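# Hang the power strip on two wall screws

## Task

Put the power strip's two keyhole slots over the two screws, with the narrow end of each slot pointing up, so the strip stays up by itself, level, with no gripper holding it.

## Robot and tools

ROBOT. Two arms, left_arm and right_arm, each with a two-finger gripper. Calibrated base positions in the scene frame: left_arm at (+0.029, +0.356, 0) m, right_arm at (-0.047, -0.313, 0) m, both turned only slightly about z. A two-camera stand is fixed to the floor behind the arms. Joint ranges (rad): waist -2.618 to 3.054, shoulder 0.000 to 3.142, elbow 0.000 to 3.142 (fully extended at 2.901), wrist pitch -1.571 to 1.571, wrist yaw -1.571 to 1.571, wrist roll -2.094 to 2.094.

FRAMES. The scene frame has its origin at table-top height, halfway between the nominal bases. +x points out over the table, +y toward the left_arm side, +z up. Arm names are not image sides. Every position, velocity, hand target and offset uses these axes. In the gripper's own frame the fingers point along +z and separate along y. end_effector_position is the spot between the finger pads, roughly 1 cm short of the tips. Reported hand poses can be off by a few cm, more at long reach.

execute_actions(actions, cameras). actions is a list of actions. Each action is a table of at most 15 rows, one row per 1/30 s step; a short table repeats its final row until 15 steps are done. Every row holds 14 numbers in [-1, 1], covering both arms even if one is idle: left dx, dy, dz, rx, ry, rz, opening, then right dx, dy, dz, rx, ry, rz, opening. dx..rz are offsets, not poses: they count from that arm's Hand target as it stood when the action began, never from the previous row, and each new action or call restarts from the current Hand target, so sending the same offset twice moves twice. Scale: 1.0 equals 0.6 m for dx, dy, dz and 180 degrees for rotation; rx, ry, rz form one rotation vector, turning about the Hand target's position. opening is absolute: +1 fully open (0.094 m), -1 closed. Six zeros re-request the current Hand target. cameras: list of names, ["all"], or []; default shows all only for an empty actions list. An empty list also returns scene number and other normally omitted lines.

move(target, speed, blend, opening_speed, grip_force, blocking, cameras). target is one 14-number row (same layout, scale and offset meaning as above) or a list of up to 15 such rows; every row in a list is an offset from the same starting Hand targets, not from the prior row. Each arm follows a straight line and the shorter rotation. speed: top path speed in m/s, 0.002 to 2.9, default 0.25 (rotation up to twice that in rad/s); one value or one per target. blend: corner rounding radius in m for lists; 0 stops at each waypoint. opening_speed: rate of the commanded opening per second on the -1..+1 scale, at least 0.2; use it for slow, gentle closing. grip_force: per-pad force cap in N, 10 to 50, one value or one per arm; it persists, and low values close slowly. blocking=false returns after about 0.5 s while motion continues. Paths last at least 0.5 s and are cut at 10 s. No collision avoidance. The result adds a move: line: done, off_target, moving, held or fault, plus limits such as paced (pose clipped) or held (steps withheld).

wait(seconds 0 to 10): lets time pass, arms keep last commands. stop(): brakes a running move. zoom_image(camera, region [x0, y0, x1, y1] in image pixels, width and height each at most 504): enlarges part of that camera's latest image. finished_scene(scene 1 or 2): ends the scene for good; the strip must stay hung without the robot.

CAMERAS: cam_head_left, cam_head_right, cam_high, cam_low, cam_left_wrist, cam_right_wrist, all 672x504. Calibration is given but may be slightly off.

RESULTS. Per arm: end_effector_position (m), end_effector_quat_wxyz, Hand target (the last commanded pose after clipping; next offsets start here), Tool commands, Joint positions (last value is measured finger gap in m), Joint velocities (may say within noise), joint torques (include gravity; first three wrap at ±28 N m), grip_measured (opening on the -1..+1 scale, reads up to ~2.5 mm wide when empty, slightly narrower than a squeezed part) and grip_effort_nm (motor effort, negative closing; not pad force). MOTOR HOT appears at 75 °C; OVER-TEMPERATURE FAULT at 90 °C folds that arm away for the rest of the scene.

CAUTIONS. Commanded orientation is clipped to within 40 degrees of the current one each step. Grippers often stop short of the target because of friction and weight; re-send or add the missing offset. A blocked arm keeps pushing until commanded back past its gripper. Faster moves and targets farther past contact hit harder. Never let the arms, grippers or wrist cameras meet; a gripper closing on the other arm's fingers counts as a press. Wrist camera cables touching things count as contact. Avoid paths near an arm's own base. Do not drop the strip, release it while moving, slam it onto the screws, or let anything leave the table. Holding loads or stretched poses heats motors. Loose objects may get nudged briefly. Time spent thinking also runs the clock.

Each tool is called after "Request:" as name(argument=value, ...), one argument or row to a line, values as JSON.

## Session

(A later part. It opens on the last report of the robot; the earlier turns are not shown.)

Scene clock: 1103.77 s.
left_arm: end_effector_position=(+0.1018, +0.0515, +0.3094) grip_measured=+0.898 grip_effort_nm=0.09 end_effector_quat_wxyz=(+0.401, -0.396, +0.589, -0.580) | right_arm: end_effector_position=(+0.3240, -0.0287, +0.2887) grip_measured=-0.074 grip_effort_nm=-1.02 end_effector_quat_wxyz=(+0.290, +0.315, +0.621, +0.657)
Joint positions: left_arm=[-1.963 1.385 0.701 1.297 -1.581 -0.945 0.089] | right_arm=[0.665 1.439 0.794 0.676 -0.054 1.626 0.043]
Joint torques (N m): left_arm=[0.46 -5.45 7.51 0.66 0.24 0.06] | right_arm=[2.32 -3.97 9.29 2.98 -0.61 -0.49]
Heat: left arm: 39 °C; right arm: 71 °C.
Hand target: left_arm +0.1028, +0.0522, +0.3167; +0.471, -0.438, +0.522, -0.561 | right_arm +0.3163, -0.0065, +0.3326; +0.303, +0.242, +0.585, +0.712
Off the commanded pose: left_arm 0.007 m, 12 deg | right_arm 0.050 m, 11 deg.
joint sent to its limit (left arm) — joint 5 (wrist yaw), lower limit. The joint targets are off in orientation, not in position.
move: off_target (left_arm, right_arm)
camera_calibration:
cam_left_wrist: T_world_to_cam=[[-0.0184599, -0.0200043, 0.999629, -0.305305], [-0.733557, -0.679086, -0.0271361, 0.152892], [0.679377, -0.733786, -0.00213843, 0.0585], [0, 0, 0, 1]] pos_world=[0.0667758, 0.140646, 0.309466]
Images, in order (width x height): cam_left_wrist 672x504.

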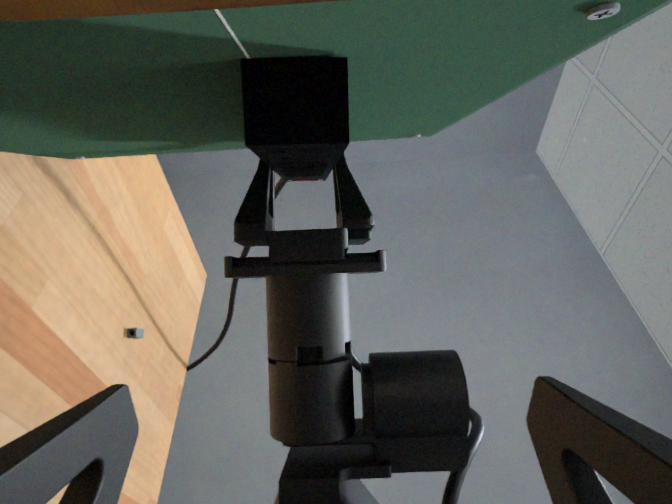

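Request:
move(
  target=[
    [0,0,0,0,0,0,0.9,-0.022,-0.024,0.0,0.0,0,0,-0.25],
    [0,0,0,0,0,0,0.9,-0.022,-0.024,-0.022,0.0,0,0,-0.25],
  ],
  cameras=["cam_left_wrist","cam_head_left","cam_head_right"],
  speed=0.06,
)

Request:
zoom_image(
  camera="cam_left_wrist",
  region=[150, 20, 350, 200],
)

Request:
zoom_image(
  camera="cam_head_left",
  region=[240, 230, 350, 340],
)

Request:
zoom_image(
  camera="cam_head_right",
  region=[250, 230, 360, 340],
)

Scene clock: 1113.97 s.
left_arm: end_effector_position=(+0.1018, +0.0515, +0.3094) grip_measured=+0.898 grip_effort_nm=0.09 end_effector_quat_wxyz=(+0.401, -0.396, +0.589, -0.580) | right_arm: end_effector_position=(+0.3168, -0.0311, +0.2793) grip_measured=-0.074 grip_effort_nm=-1.03 end_effector_quat_wxyz=(+0.289, +0.308, +0.616, +0.665)
Joint positions: left_arm=[-1.963 1.385 0.701 1.297 -1.581 -0.945 0.089] | right_arm=[0.665 1.439 0.729 0.762 -0.065 1.628 0.043]
Joint torques (N m): left_arm=[0.44 -5.44 7.53 0.67 0.24 0.04] | right_arm=[1.03 -6.71 7.17 2.66 -0.55 -0.51]
Heat: left arm: 39 °C; right arm: 74 °C. Fold the right arm in close to its base, or ease its load, before you think long.
Hand target: left_arm +0.1028, +0.0522, +0.3167; +0.471, -0.438, +0.522, -0.561 | right_arm +0.3030, -0.0208, +0.3195; +0.303, +0.242, +0.585, +0.712
Off the commanded pose: left_arm 0.007 m, 12 deg | right_arm 0.044 m, 10 deg.
MOTOR HOT: joint 4 (wrist pitch) of the right arm reports 74 °C; the controller's stop level is 90 °C. To cool a motor, set the load down, stop pushing, or move to a pose that needs little force.
joint sent to its limit (left arm) — joint 5 (wrist yaw), lower limit. The joint targets are off in orientation, not in position.
move: off_target (left_arm, right_arm)
camera_calibration:
cam_left_wrist: T_world_to_cam=[[-0.0184599, -0.0200043, 0.999629, -0.305305], [-0.733557, -0.679086, -0.0271361, 0.152892], [0.679377, -0.733786, -0.00213843, 0.0585], [0, 0, 0, 1]] pos_world=[0.0667758, 0.140646, 0.309466]
Images, in order (width x height): cam_head_left 672x504, cam_head_right 672x504, cam_left_wrist 672x504.

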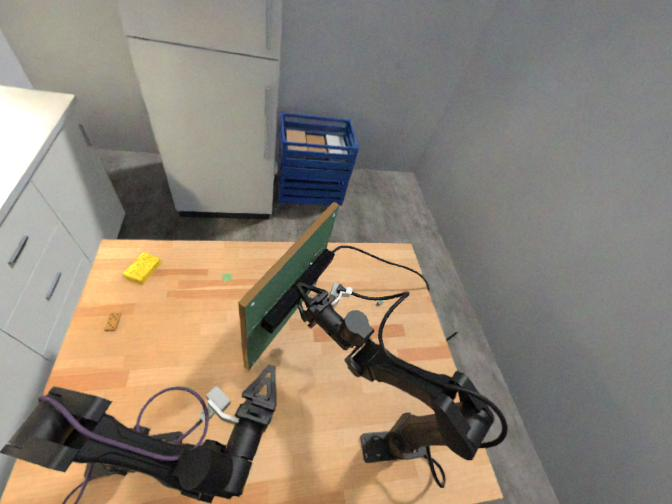

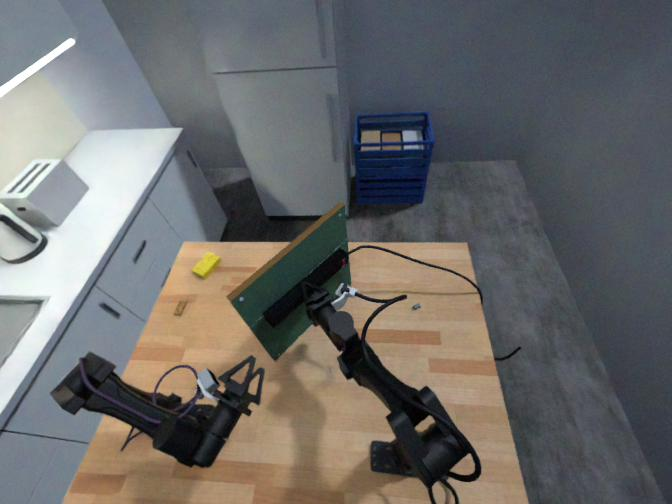

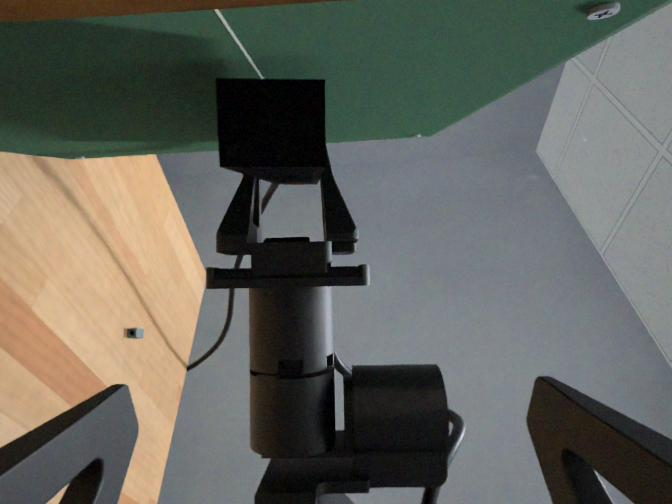

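Scaled by 2.520.

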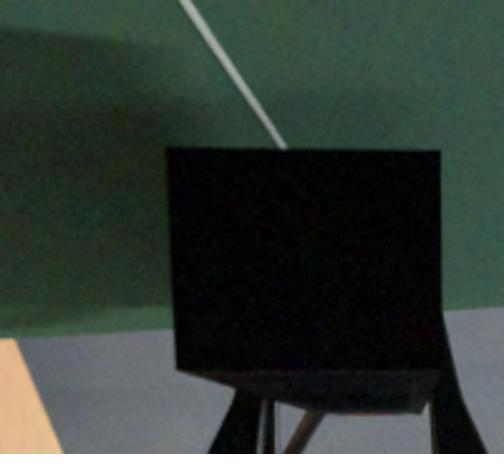

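Scaled by 4.582.

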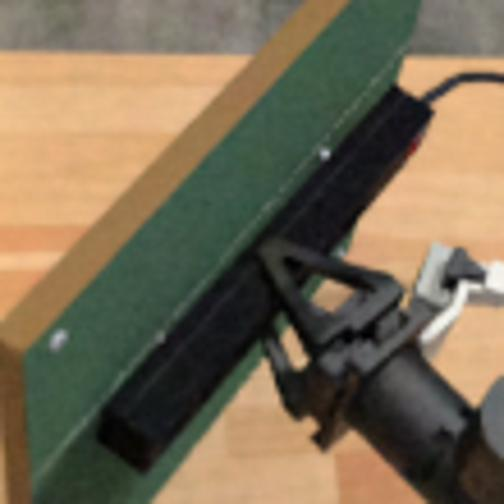

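Scaled by 4.582.

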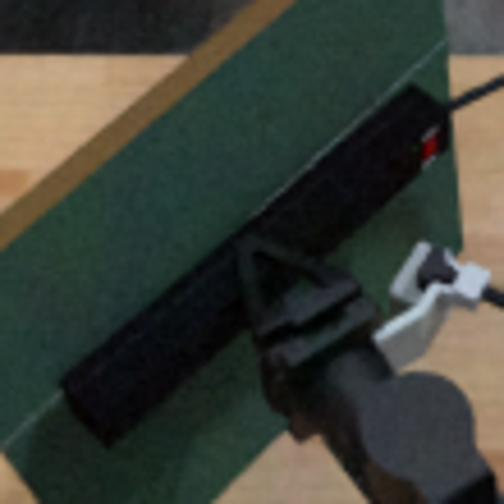

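Request:
move(
  target=[0,0,0,0,0,0,0.9,0.004,0.003,-0.022,-0.007,-0.0085,0.006,-0.25],
  cameras=["cam_left_wrist","cam_head_left","cam_head_right"],
  speed=0.06,
)

Request:
zoom_image(
  camera="cam_left_wrist",
  region=[150, 20, 350, 200],
)

Request:
zoom_image(
  camera="cam_head_right",
  region=[250, 230, 360, 340],
)

Scene clock: 1125.23 s.
left_arm: end_effector_position=(+0.1018, +0.0515, +0.3094) grip_measured=+0.898 grip_effort_nm=0.09 end_effector_quat_wxyz=(+0.401, -0.396, +0.589, -0.580) | right_arm: end_effector_position=(+0.3168, -0.0288, +0.2694) grip_measured=-0.074 grip_effort_nm=-1.02 end_effector_quat_wxyz=(+0.289, +0.293, +0.620, +0.668)
Joint positions: left_arm=[-1.963 1.385 0.701 1.297 -1.581 -0.945 0.089] | right_arm=[0.657 1.473 0.705 0.829 -0.097 1.61 0.043]
Joint torques (N m): left_arm=[0.46 -5.44 7.53 0.66 0.23 0.05] | right_arm=[0.38 -5.82 7.12 2.7 -0.66 -0.58]
Heat: left arm: 39 °C; right arm: 73 °C. Fold the right arm in close to its base, or ease its load, before you think long.
Hand target: left_arm +0.1028, +0.0522, +0.3167; +0.471, -0.438, +0.522, -0.561 | right_arm +0.3055, -0.0190, +0.3062; +0.307, +0.224, +0.591, +0.712
Off the commanded pose: left_arm 0.007 m, 12 deg | right_arm 0.040 m, 10 deg.
MOTOR HOT: still on. Joint 4 (wrist pitch) of the right arm reports 73 °C.
joint sent to its limit (left arm) — joint 5 (wrist yaw), lower limit. The joint targets are off in orientation, not in position.
move: off_target (left_arm, right_arm)
camera_calibration:
cam_left_wrist: T_world_to_cam=[[-0.0184599, -0.0200043, 0.999629, -0.305305], [-0.733557, -0.679086, -0.0271361, 0.152892], [0.679377, -0.733786, -0.00213843, 0.0585], [0, 0, 0, 1]] pos_world=[0.0667758, 0.140646, 0.309466]
Images, in order (width x height): cam_head_left 672x504, cam_head_right 672x504, cam_left_wrist 672x504.

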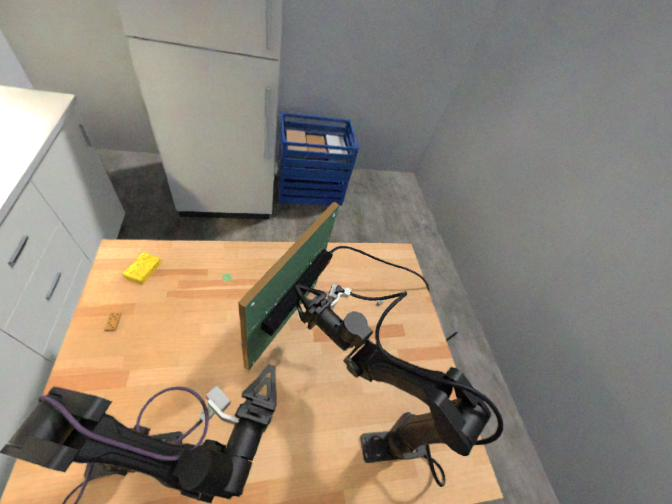

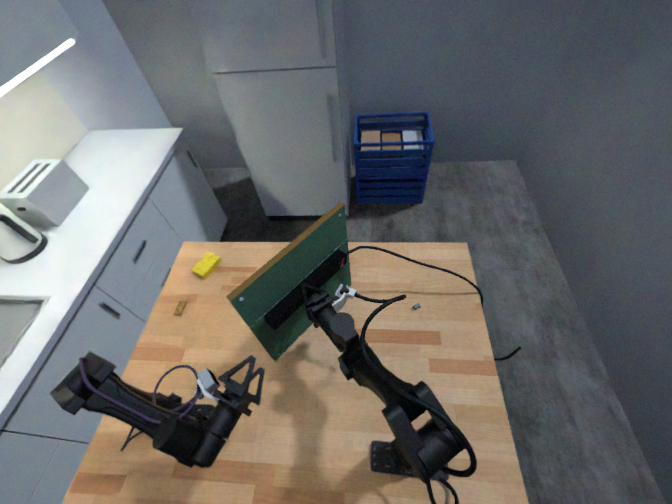

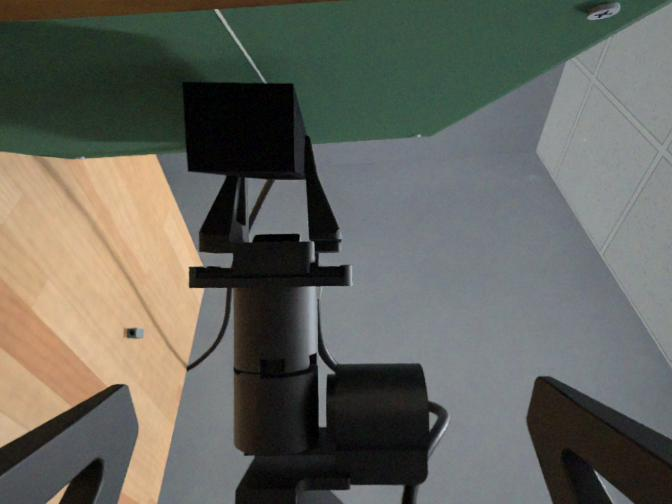

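Scaled by 2.520.

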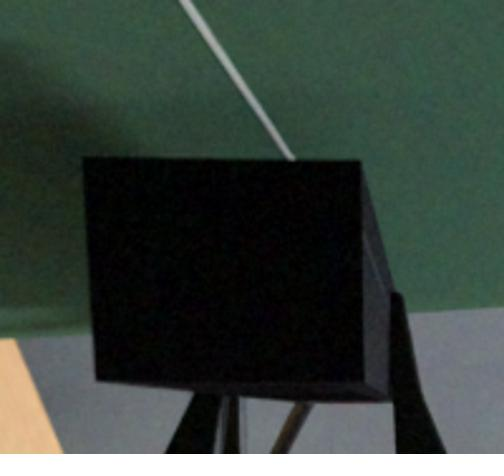

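Scaled by 4.582.

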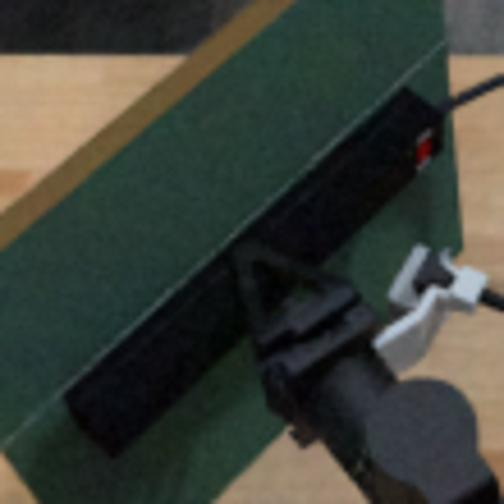

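Request:
move(
  target=[0,0,0,0,0,0,0.9,0.025,0.022,0.014,0,0,0.004,-0.25],
  cameras=["cam_left_wrist","cam_head_left","cam_head_right"],
  speed=0.06,
)

Request:
zoom_image(
  camera="cam_left_wrist",
  region=[150, 20, 350, 200],
)

Request:
zoom_image(
  camera="cam_head_left",
  region=[240, 230, 350, 340],
)

Scene clock: 1132.03 s.
left_arm: end_effector_position=(+0.1018, +0.0515, +0.3094) grip_measured=+0.898 grip_effort_nm=0.09 end_effector_quat_wxyz=(+0.401, -0.396, +0.589, -0.580) | right_arm: end_effector_position=(+0.3212, -0.0285, +0.2596) grip_measured=-0.074 grip_effort_nm=-1.02 end_effector_quat_wxyz=(+0.289, +0.296, +0.626, +0.661)
Joint positions: left_arm=[-1.963 1.385 0.701 1.297 -1.581 -0.945 0.089] | right_arm=[0.651 1.499 0.705 0.835 -0.1 1.605 0.043]
Joint torques (N m): left_arm=[0.43 -5.44 7.5 0.66 0.24 0.05] | right_arm=[0.77 -4.64 12.97 2.41 -0.78 -0.49]
Heat: left arm: 39 °C; right arm: 73 °C. Fold the right arm in close to its base, or ease its load, before you think long.
Hand target: left_arm +0.1028, +0.0522, +0.3167; +0.471, -0.438, +0.522, -0.561 | right_arm +0.3204, -0.0059, +0.3146; +0.302, +0.220, +0.592, +0.714
Off the commanded pose: left_arm 0.007 m, 12 deg | right_arm 0.059 m, 11 deg.
MOTOR HOT: still on. Joint 4 (wrist pitch) of the right arm reports 73 °C.
joint sent to its limit (left arm) — joint 5 (wrist yaw), lower limit. The joint targets are off in orientation, not in position.
move: off_target (left_arm, right_arm)
camera_calibration:
cam_left_wrist: T_world_to_cam=[[-0.0184599, -0.0200043, 0.999629, -0.305305], [-0.733557, -0.679086, -0.0271361, 0.152892], [0.679377, -0.733786, -0.00213843, 0.0585], [0, 0, 0, 1]] pos_world=[0.0667758, 0.140646, 0.309466]
Images, in order (width x height): cam_head_left 672x504, cam_head_right 672x504, cam_left_wrist 672x504.

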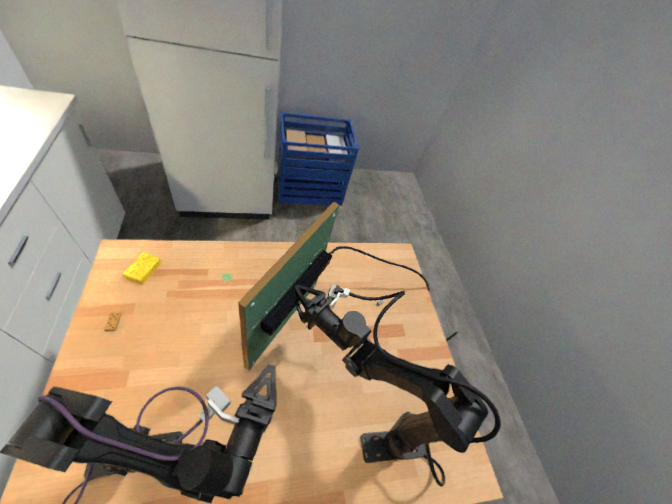

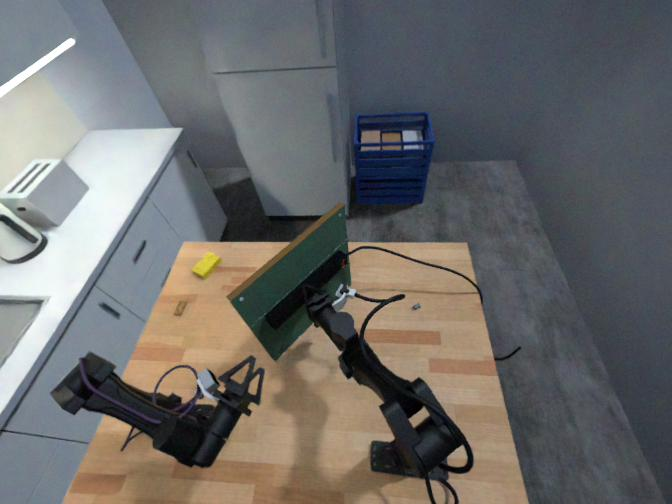

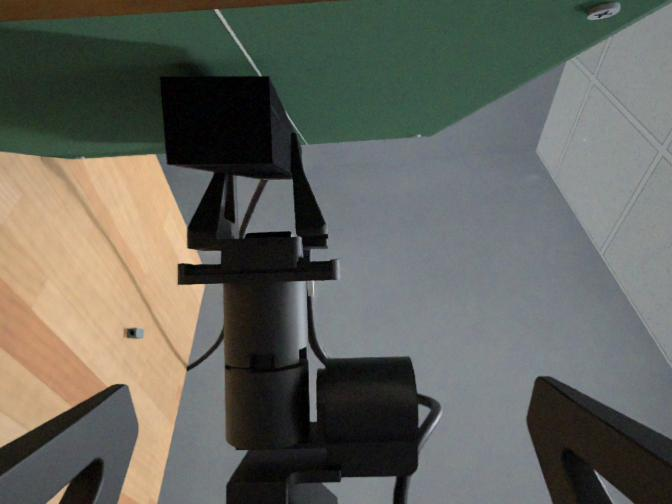

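Scaled by 2.520.

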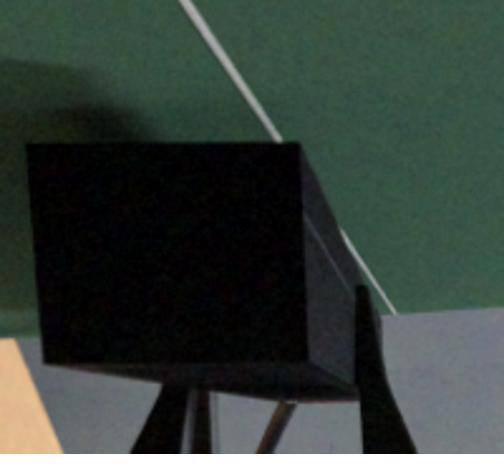

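Scaled by 4.582.

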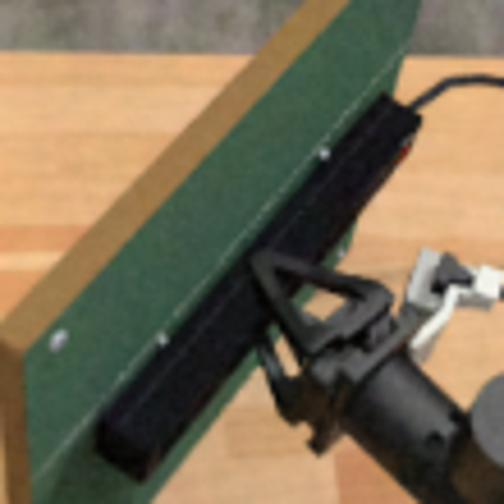

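Request:
move(
  target=[0,0,0,0,0,0,0.9,0.004,0.002,0.03,0,0,0.004,-0.25],
  cameras=["cam_left_wrist","cam_head_left"],
  speed=0.02,
)

Request:
zoom_image(
  camera="cam_left_wrist",
  region=[150, 20, 350, 200],
)

Request:
zoom_image(
  camera="cam_head_left",
  region=[240, 230, 350, 340],
)

Scene clock: 1138.77 s.
left_arm: end_effector_position=(+0.1018, +0.0515, +0.3094) grip_measured=+0.898 grip_effort_nm=0.09 end_effector_quat_wxyz=(+0.401, -0.396, +0.589, -0.580) | right_arm: end_effector_position=(+0.3223, -0.0288, +0.2599) grip_measured=-0.074 grip_effort_nm=-1.02 end_effector_quat_wxyz=(+0.282, +0.294, +0.635, +0.657)
Joint positions: left_arm=[-1.963 1.385 0.701 1.297 -1.581 -0.945 0.089] | right_arm=[0.639 1.489 0.721 0.789 -0.126 1.603 0.043]
Joint torques (N m): left_arm=[0.47 -5.45 7.56 0.66 0.23 0.05] | right_arm=[0.83 -6.37 15.31 2.2 -0.78 -0.37]
Heat: left arm: 39 °C; right arm: 74 °C. Fold the right arm in close to its base, or ease its load, before you think long.
Hand target: left_arm +0.1028, +0.0522, +0.3167; +0.471, -0.438, +0.522, -0.561 | right_arm +0.3229, -0.0047, +0.3327; +0.298, +0.216, +0.594, +0.716
Off the commanded pose: left_arm 0.007 m, 12 deg | right_arm 0.077 m, 12 deg.
MOTOR HOT: still on. Joint 4 (wrist pitch) of the right arm reports 74 °C.
joint sent to its limit (left arm) — joint 5 (wrist yaw), lower limit. The joint targets are off in orientation, not in position.
move: off_target (left_arm, right_arm)
camera_calibration:
cam_left_wrist: T_world_to_cam=[[-0.0184599, -0.0200043, 0.999629, -0.305305], [-0.733557, -0.679086, -0.0271361, 0.152892], [0.679377, -0.733786, -0.00213843, 0.0585], [0, 0, 0, 1]] pos_world=[0.0667758, 0.140646, 0.309466]
Images, in order (width x height): cam_head_left 672x504, cam_left_wrist 672x504.

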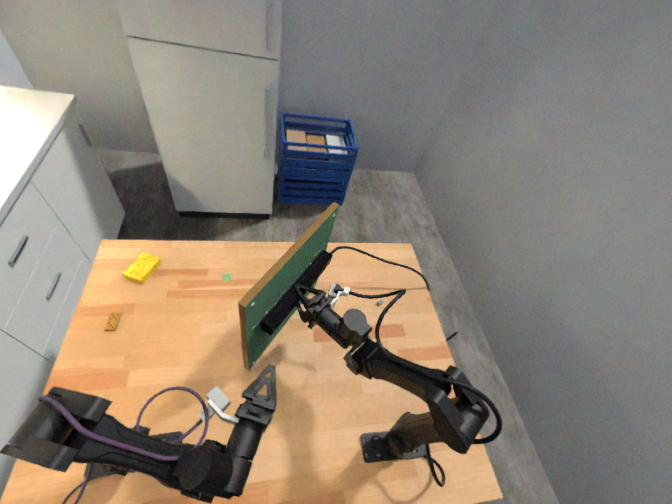

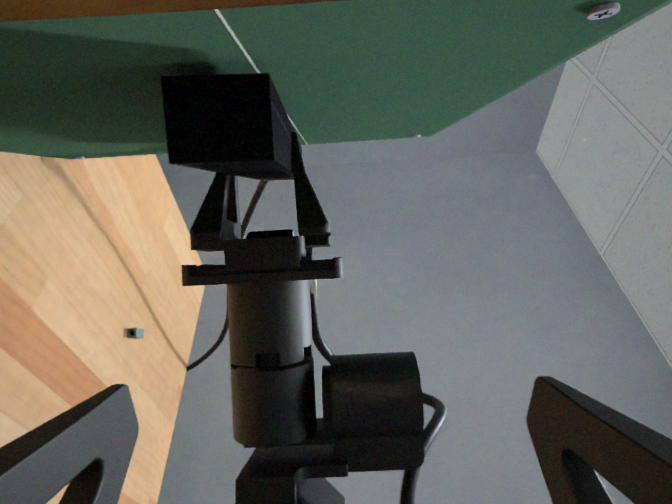

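Scaled by 2.520.

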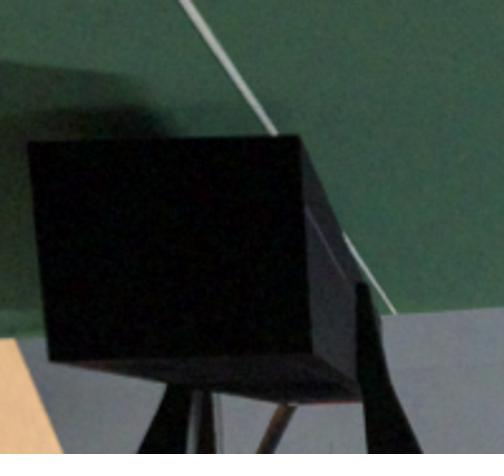

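Scaled by 4.582.

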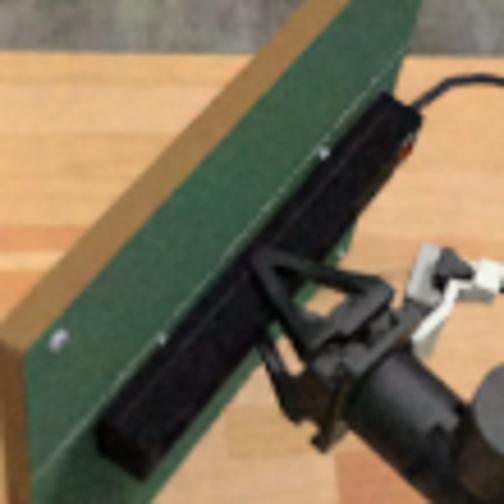

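Request:
move(
  target=[
    [0,0,0,0,0,0,0.9,-0.02,-0.024,0.005,0,0,0,-0.25],
    [0,0,0,0,0,0,0.9,-0.016,-0.026,0.022,0,0,0,-0.25],
  ],
  cameras=["cam_left_wrist"],
  speed=0.06,
)

Scene clock: 1145.23 s.
left_arm: end_effector_position=(+0.1018, +0.0515, +0.3094) grip_measured=+0.898 grip_effort_nm=0.09 end_effector_quat_wxyz=(+0.401, -0.396, +0.589, -0.580) | right_arm: end_effector_position=(+0.3215, -0.0318, +0.2637) grip_measured=-0.074 grip_effort_nm=-1.03 end_effector_quat_wxyz=(+0.269, +0.294, +0.647, +0.650)
Joint positions: left_arm=[-1.963 1.385 0.701 1.297 -1.581 -0.945 0.089] | right_arm=[0.619 1.456 0.745 0.7 -0.166 1.602 0.043]
Joint torques (N m): left_arm=[0.44 -5.41 7.53 0.66 0.24 0.06] | right_arm=[0.39 -9.62 12.27 2.45 -0.61 -0.37]
Heat: left arm: 39 °C; right arm: 73 °C. Fold the right arm in close to its base, or ease its load, before you think long.
Hand target: left_arm +0.1028, +0.0522, +0.3167; +0.471, -0.438, +0.522, -0.561 | right_arm +0.3134, -0.0203, +0.3458; +0.298, +0.216, +0.594, +0.716
Off the commanded pose: left_arm 0.007 m, 12 deg | right_arm 0.083 m, 14 deg.
MOTOR HOT: still on. Joint 4 (wrist pitch) of the right arm reports 73 °C.
joint sent to its limit (left arm) — joint 5 (wrist yaw), lower limit. The joint targets are off in orientation, not in position.
move: off_target (left_arm, right_arm)
camera_calibration:
cam_left_wrist: T_world_to_cam=[[-0.0184599, -0.0200043, 0.999629, -0.305305], [-0.733557, -0.679086, -0.0271361, 0.152892], [0.679377, -0.733786, -0.00213843, 0.0585], [0, 0, 0, 1]] pos_world=[0.0667758, 0.140646, 0.309466]
Images, in order (width x height): cam_left_wrist 672x504.

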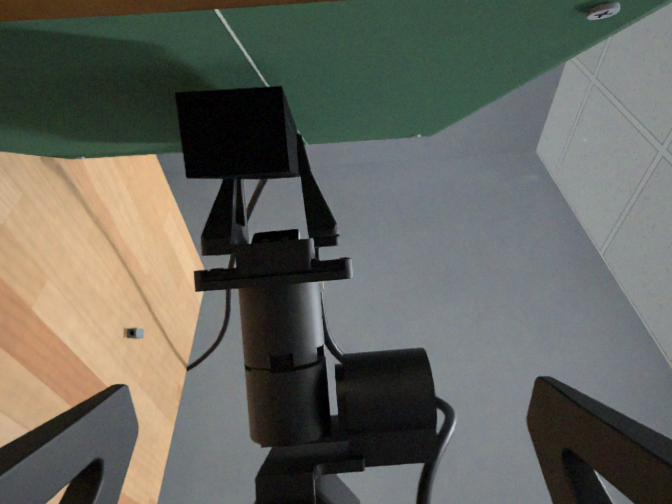

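Request:
move(
  target=[0,0,0,0,0,0,0.9,-0.025,0.004,0.02,0,0,0,-0.25],
  speed=0.08,
  cameras=["cam_left_wrist","cam_head_right"],
)

Scene clock: 1170.40 s.
left_arm: end_effector_position=(+0.1018, +0.0515, +0.3094) grip_measured=+0.898 grip_effort_nm=0.09 end_effector_quat_wxyz=(+0.401, -0.396, +0.589, -0.580) | right_arm: end_effector_position=(+0.3093, -0.0312, +0.2719) grip_measured=-0.074 grip_effort_nm=-1.03 end_effector_quat_wxyz=(+0.265, +0.295, +0.652, +0.646)
Joint positions: left_arm=[-1.963 1.385 0.701 1.297 -1.581 -0.945 0.089] | right_arm=[0.642 1.394 0.745 0.623 -0.149 1.603 0.043]
Joint torques (N m): left_arm=[0.46 -5.42 7.54 0.66 0.23 0.05] | right_arm=[1.81 -9.26 12.62 2.55 -0.38 -0.41]
Heat: left arm: 39 °C; right arm: 75 °C. Fold the right arm in close to its base, or ease its load, before you think long.
Hand target: left_arm +0.1028, +0.0522, +0.3167; +0.471, -0.438, +0.522, -0.561 | right_arm +0.2982, -0.0179, +0.3579; +0.298, +0.216, +0.594, +0.716
Off the commanded pose: left_arm 0.007 m, 12 deg | right_arm 0.088 m, 14 deg.
MOTOR HOT: still on. Joint 4 (wrist pitch) of the right arm reports 75 °C.
joint sent to its limit (left arm) — joint 5 (wrist yaw), lower limit. The joint targets are off in orientation, not in position.
move: off_target (left_arm, right_arm)
camera_calibration:
cam_left_wrist: T_world_to_cam=[[-0.0184599, -0.0200043, 0.999629, -0.305305], [-0.733557, -0.679086, -0.0271361, 0.152892], [0.679377, -0.733786, -0.00213843, 0.0585], [0, 0, 0, 1]] pos_world=[0.0667758, 0.140646, 0.309466]
Images, in order (width x height): cam_head_right 672x504, cam_left_wrist 672x504.

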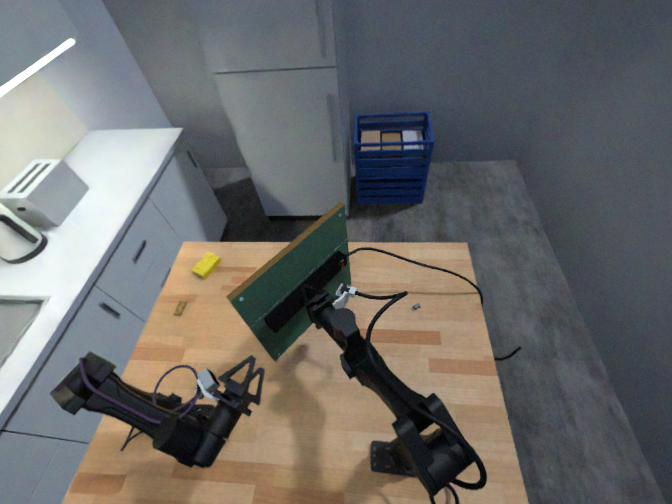

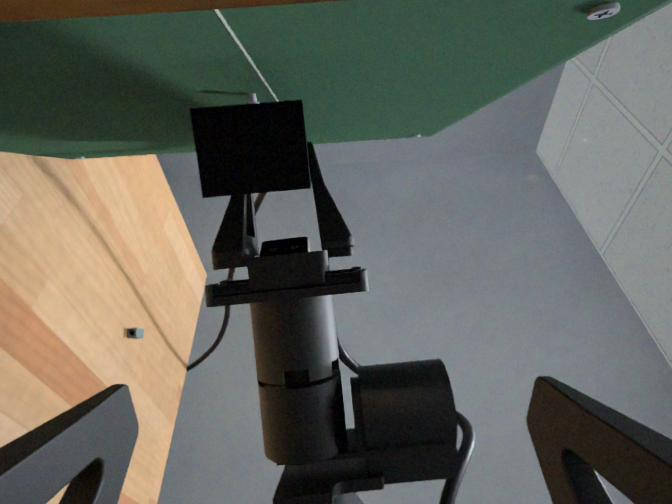

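Request:
move(
  target=[0,0,0,0,0,0,0.9,0.026,0.010,0.012,0,0,0,-0.25],
  speed=0.08,
  cameras=["cam_left_wrist","cam_head_right"],
)

Request:
zoom_image(
  camera="cam_head_right",
  region=[230, 200, 370, 350],
)

Request:
zoom_image(
  camera="cam_left_wrist",
  region=[160, 50, 350, 220],
)

Scene clock: 1180.43 s.
left_arm: end_effector_position=(+0.1018, +0.0515, +0.3094) grip_measured=+0.898 grip_effort_nm=0.09 end_effector_quat_wxyz=(+0.401, -0.396, +0.589, -0.580) | right_arm: end_effector_position=(+0.3174, -0.0261, +0.2992) grip_measured=-0.074 grip_effort_nm=-1.02 end_effector_quat_wxyz=(+0.272, +0.288, +0.640, +0.658)
Joint positions: left_arm=[-1.963 1.385 0.701 1.297 -1.581 -0.945 0.089] | right_arm=[0.641 1.405 0.827 0.593 -0.148 1.604 0.043]
Joint torques (N m): left_arm=[0.44 -5.44 7.5 0.66 0.23 0.05] | right_arm=[0.81 -5.83 12.42 2.6 -0.51 -0.43]
Heat: left arm: 39 °C; right arm: 73 °C. Fold the right arm in close to its base, or ease its load, before you think long.
Hand target: left_arm +0.1028, +0.0522, +0.3167; +0.471, -0.438, +0.522, -0.561 | right_arm +0.3139, -0.0119, +0.3650; +0.298, +0.216, +0.594, +0.716
Off the commanded pose: left_arm 0.007 m, 12 deg | right_arm 0.068 m, 12 deg.
MOTOR HOT: still on. Joint 4 (wrist pitch) of the right arm reports 73 °C.
joint sent to its limit (left arm) — joint 5 (wrist yaw), lower limit. The joint targets are off in orientation, not in position.
move: off_target (left_arm, right_arm)
camera_calibration:
cam_left_wrist: T_world_to_cam=[[-0.0184599, -0.0200043, 0.999629, -0.305305], [-0.733557, -0.679086, -0.0271361, 0.152892], [0.679377, -0.733786, -0.00213843, 0.0585], [0, 0, 0, 1]] pos_world=[0.0667758, 0.140646, 0.309466]
Images, in order (width x height): cam_head_right 672x504, cam_left_wrist 672x504.

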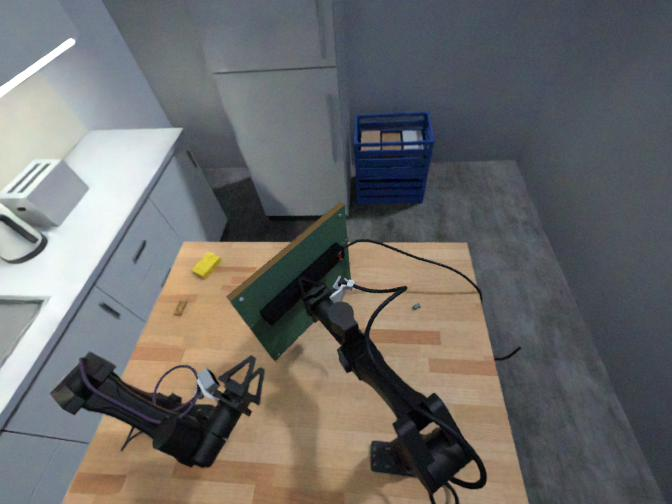

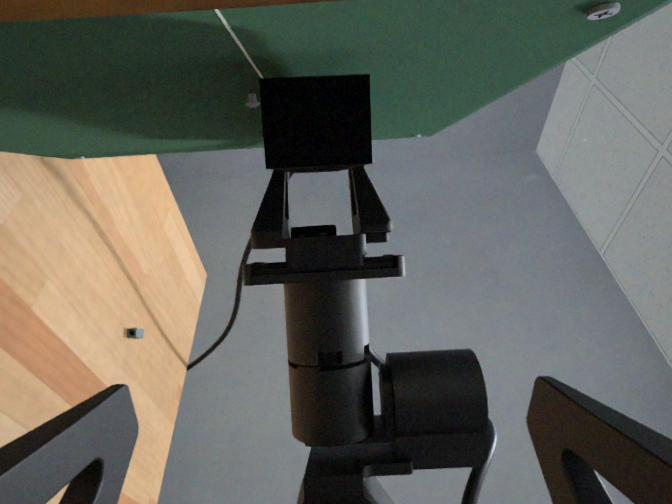

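Scaled by 3.360.

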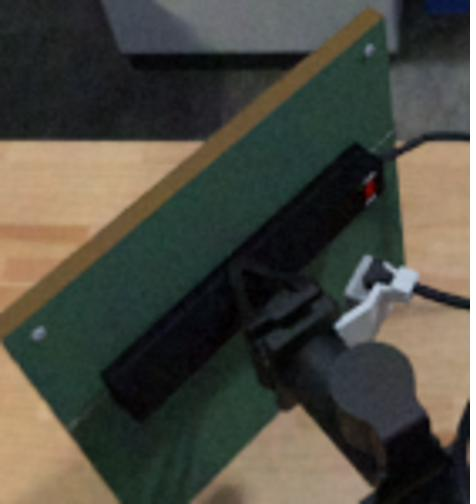

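Scaled by 2.653.

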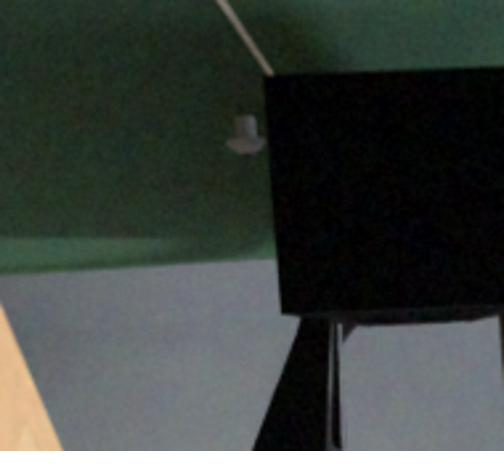

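Request:
move(
  target=[0,0,0,0,0,0,0.9,-0.010,-0.012,-0.025,0,0,0,-0.25],
  speed=0.08,
  cameras=["cam_left_wrist"],
)

Scene clock: 1186.23 s.
left_arm: end_effector_position=(+0.1018, +0.0515, +0.3094) grip_measured=+0.898 grip_effort_nm=0.09 end_effector_quat_wxyz=(+0.401, -0.396, +0.589, -0.580) | right_arm: end_effector_position=(+0.3186, -0.0282, +0.3080) grip_measured=-0.074 grip_effort_nm=-1.02 end_effector_quat_wxyz=(+0.280, +0.282, +0.629, +0.668)
Joint positions: left_arm=[-1.963 1.385 0.701 1.297 -1.581 -0.945 0.089] | right_arm=[0.635 1.405 0.827 0.629 -0.15 1.604 0.043]
Joint torques (N m): left_arm=[0.42 -5.45 7.54 0.66 0.23 0.06] | right_arm=[0.4 -5.86 7.92 2.74 -0.65 -0.43]
Heat: left arm: 39 °C; right arm: 74 °C. Fold the right arm in close to its base, or ease its load, before you think long.
Hand target: left_arm +0.1028, +0.0522, +0.3167; +0.471, -0.438, +0.522, -0.561 | right_arm +0.3079, -0.0191, +0.3500; +0.298, +0.216, +0.594, +0.716
Off the commanded pose: left_arm 0.007 m, 12 deg | right_arm 0.044 m, 10 deg.
MOTOR HOT: still on. Joint 4 (wrist pitch) of the right arm reports 74 °C.
joint sent to its limit (left arm) — joint 5 (wrist yaw), lower limit. The joint targets are off in orientation, not in position.
move: off_target (left_arm, right_arm)
camera_calibration:
cam_left_wrist: T_world_to_cam=[[-0.0184599, -0.0200043, 0.999629, -0.305305], [-0.733557, -0.679086, -0.0271361, 0.152892], [0.679377, -0.733786, -0.00213843, 0.0585], [0, 0, 0, 1]] pos_world=[0.0667758, 0.140646, 0.309466]
Images, in order (width x height): cam_left_wrist 672x504.

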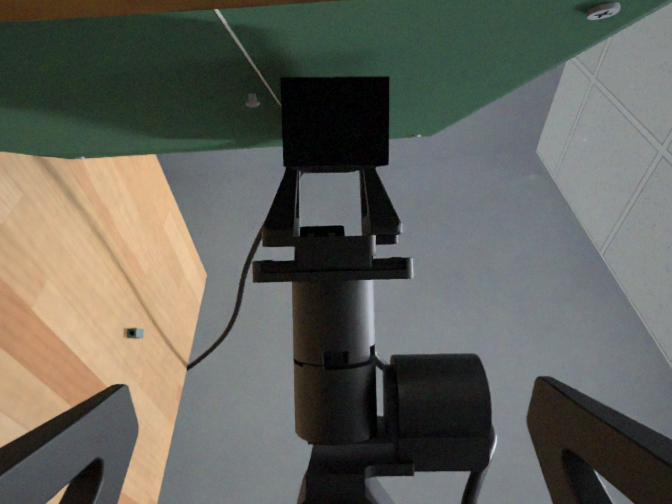

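Request:
move(
  target=[0,0,0,0,0,0,0.9,-0.021,-0.0256,-0.05,0,0,0,-0.25],
  speed=0.1,
)

Request:
move(
  target=[0,0,0,0,0,0,0.9,0,0,0,0,0,0,-0.25],
  cameras=["cam_left_wrist"],
)

Scene clock: 1193.97 s.
left_arm: end_effector_position=(+0.1018, +0.0515, +0.3094) grip_measured=+0.898 grip_effort_nm=0.09 end_effector_quat_wxyz=(+0.401, -0.396, +0.589, -0.580) | right_arm: end_effector_position=(+0.3063, -0.0363, +0.2770) grip_measured=-0.074 grip_effort_nm=-1.03 end_effector_quat_wxyz=(+0.273, +0.272, +0.631, +0.673)
Joint positions: left_arm=[-1.963 1.385 0.701 1.297 -1.581 -0.945 0.089] | right_arm=[0.619 1.405 0.688 0.773 -0.192 1.603 0.043]
Joint torques (N m): left_arm=[0.44 -5.44 7.56 0.66 0.23 0.05] | right_arm=[0.05 -7.24 6.93 2.59 -0.38 -0.33]
Heat: left arm: 39 °C; right arm: 76 °C. Fold the right arm in close to its base, or ease its load, before you think long.
Hand target: left_arm +0.1028, +0.0522, +0.3167; +0.471, -0.438, +0.522, -0.561 | right_arm +0.2954, -0.0345, +0.3201; +0.298, +0.216, +0.594, +0.716
Off the commanded pose: left_arm 0.007 m, 12 deg | right_arm 0.044 m, 10 deg.
MOTOR HOT: still on. Joint 4 (wrist pitch) of the right arm reports 76 °C.
joint sent to its limit (left arm) — joint 5 (wrist yaw), lower limit. The joint targets are off in orientation, not in position.
move: off_target (left_arm, right_arm)

Scene clock: 1194.47 s.
left_arm: end_effector_position=(+0.1018, +0.0515, +0.3094) grip_measured=+0.898 grip_effort_nm=0.09 end_effector_quat_wxyz=(+0.401, -0.396, +0.589, -0.580) | right_arm: end_effector_position=(+0.3063, -0.0363, +0.2771) grip_measured=-0.074 grip_effort_nm=-1.03 end_effector_quat_wxyz=(+0.273, +0.272, +0.631, +0.673)
Joint positions: left_arm=[-1.963 1.385 0.701 1.297 -1.581 -0.945 0.089] | right_arm=[0.619 1.405 0.688 0.774 -0.192 1.603 0.043]
Joint torques (N m): left_arm=[0.47 -5.45 7.5 0.66 0.24 0.05] | right_arm=[0.16 -7.34 6.99 2.6 -0.38 -0.33]
Heat: left arm: 39 °C; right arm: 76 °C. Fold the right arm in close to its base, or ease its load, before you think long.
Hand target: left_arm +0.1028, +0.0522, +0.3167; +0.471, -0.438, +0.522, -0.561 | right_arm +0.2954, -0.0345, +0.3201; +0.298, +0.216, +0.594, +0.716
Off the commanded pose: left_arm 0.007 m, 12 deg | right_arm 0.044 m, 10 deg.
MOTOR HOT: still on. Joint 4 (wrist pitch) of the right arm reports 76 °C.
joint sent to its limit (left arm) — joint 5 (wrist yaw), lower limit. The joint targets are off in orientation, not in position.
move: off_target (left_arm, right_arm)
camera_calibration:
cam_left_wrist: T_world_to_cam=[[-0.0184599, -0.0200043, 0.999629, -0.305305], [-0.733557, -0.679086, -0.0271361, 0.152892], [0.679377, -0.733786, -0.00213843, 0.0585], [0, 0, 0, 1]] pos_world=[0.0667758, 0.140646, 0.309466]
Images, in order (width x height): cam_left_wrist 672x504.

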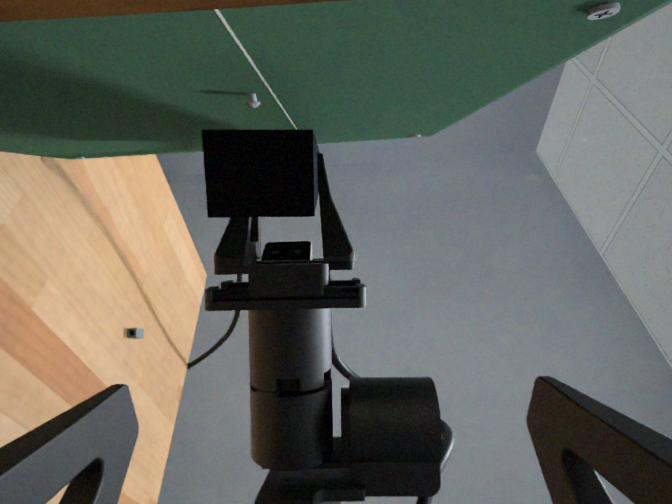

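Request:
move(
  target=[0,0,0,0,0,0,0.9,0.029,0.019,0.0,0,0,0,-0.25],
  speed=0.08,
  cameras=["cam_left_wrist","cam_head_right"],
)

Request:
zoom_image(
  camera="cam_head_right",
  region=[230, 200, 370, 350],
)

Scene clock: 1201.93 s.
left_arm: end_effector_position=(+0.1018, +0.0515, +0.3094) grip_measured=+0.898 grip_effort_nm=0.09 end_effector_quat_wxyz=(+0.401, -0.396, +0.589, -0.580) | right_arm: end_effector_position=(+0.3116, -0.0319, +0.2612) grip_measured=-0.074 grip_effort_nm=-1.02 end_effector_quat_wxyz=(+0.266, +0.277, +0.640, +0.665)
Joint positions: left_arm=[-1.963 1.385 0.701 1.297 -1.581 -0.945 0.089] | right_arm=[0.619 1.453 0.688 0.792 -0.196 1.603 0.043]
Joint torques (N m): left_arm=[0.46 -5.44 7.54 0.67 0.24 0.05] | right_arm=[-0.03 -5.97 11.37 2.58 -0.36 -0.34]
Heat: left arm: 39 °C; right arm: 76 °C. Fold the right arm in close to its base, or ease its load, before you think long.
Hand target: left_arm +0.1028, +0.0522, +0.3167; +0.471, -0.438, +0.522, -0.561 | right_arm +0.3127, -0.0231, +0.3202; +0.298, +0.216, +0.594, +0.716
Off the commanded pose: left_arm 0.007 m, 12 deg | right_arm 0.060 m, 11 deg.
MOTOR HOT: still on. Joint 4 (wrist pitch) of the right arm reports 76 °C.
joint sent to its limit (left arm) — joint 5 (wrist yaw), lower limit. The joint targets are off in orientation, not in position.
move: off_target (left_arm, right_arm)
camera_calibration:
cam_left_wrist: T_world_to_cam=[[-0.0184599, -0.0200043, 0.999629, -0.305305], [-0.733557, -0.679086, -0.0271361, 0.152892], [0.679377, -0.733786, -0.00213843, 0.0585], [0, 0, 0, 1]] pos_world=[0.0667758, 0.140646, 0.309466]
Images, in order (width x height): cam_head_right 672x504, cam_left_wrist 672x504.

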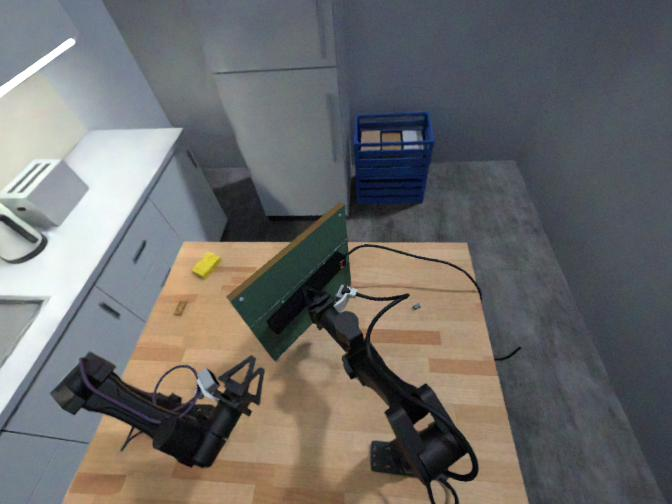

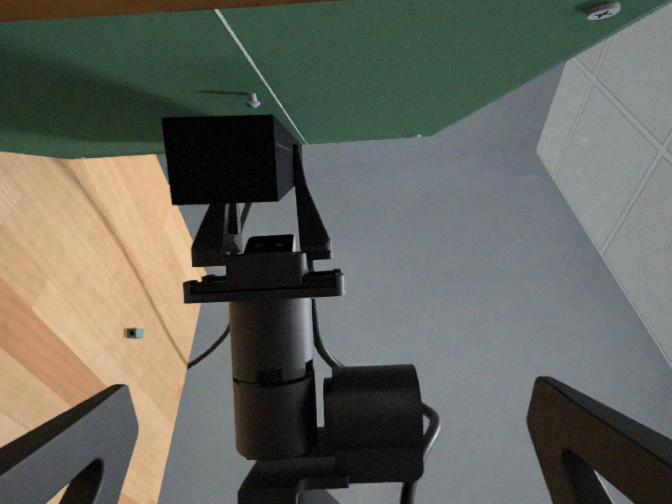

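Scaled by 3.360.

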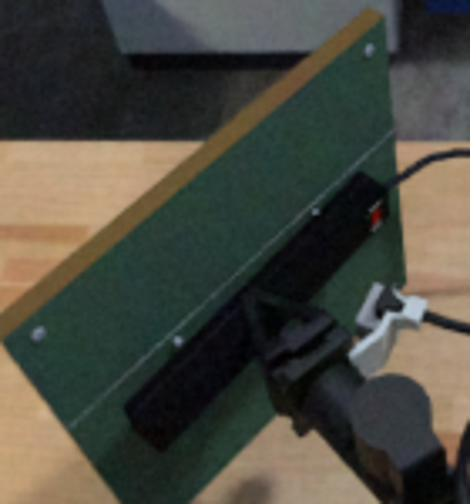

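Request:
execute_actions(
  actions=[
    [[0,0,0,0,0,0,0.9,0,0,0.03,0,0,0,-0.25],[0,0,0,0,0,0,0.9,0,0,0.03,0,0,0,-0.25],[0,0,0,0,0,0,0.9,0,0,0.03,0,0,0,-0.25],[0,0,0,0,0,0,0.9,0,0,0.03,0,0,0,-0.25],[0,0,0,0,0,0,0.9,0.006,-0.005,0.0,0,0,0,-0.25]],
  ],
)

Scene clock: 1210.37 s.
left_arm: end_effector_position=(+0.1018, +0.0515, +0.3094) grip_measured=+0.898 grip_effort_nm=0.09 end_effector_quat_wxyz=(+0.401, -0.396, +0.589, -0.580) | right_arm: end_effector_position=(+0.3184, -0.0344, +0.2692) grip_measured=-0.074 grip_effort_nm=-1.02 end_effector_quat_wxyz=(+0.271, +0.275, +0.635, +0.669)
Joint positions: left_arm=[-1.963 1.385 0.701 1.297 -1.581 -0.945 0.089] | right_arm=[0.602 1.46 0.714 0.789 -0.208 1.604 0.043]
Joint torques (N m): left_arm=[0.47 -5.45 7.54 0.67 0.24 0.05] | right_arm=[0.01 -5.82 10.09 2.6 -0.4 -0.33]
Heat: left arm: 39 °C; right arm: 77 °C. Fold the right arm in close to its base, or ease its load, before you think long.
Hand target: left_arm +0.1028, +0.0522, +0.3167; +0.471, -0.438, +0.522, -0.561 | right_arm +0.3163, -0.0261, +0.3202; +0.298, +0.216, +0.594, +0.716
Off the commanded pose: left_arm 0.007 m, 12 deg | right_arm 0.052 m, 10 deg.
MOTOR HOT: still on. Joint 4 (wrist pitch) of the right arm reports 77 °C.
joint sent to its limit (left arm) — joint 5 (wrist yaw), lower limit. The joint targets are off in orientation, not in position.


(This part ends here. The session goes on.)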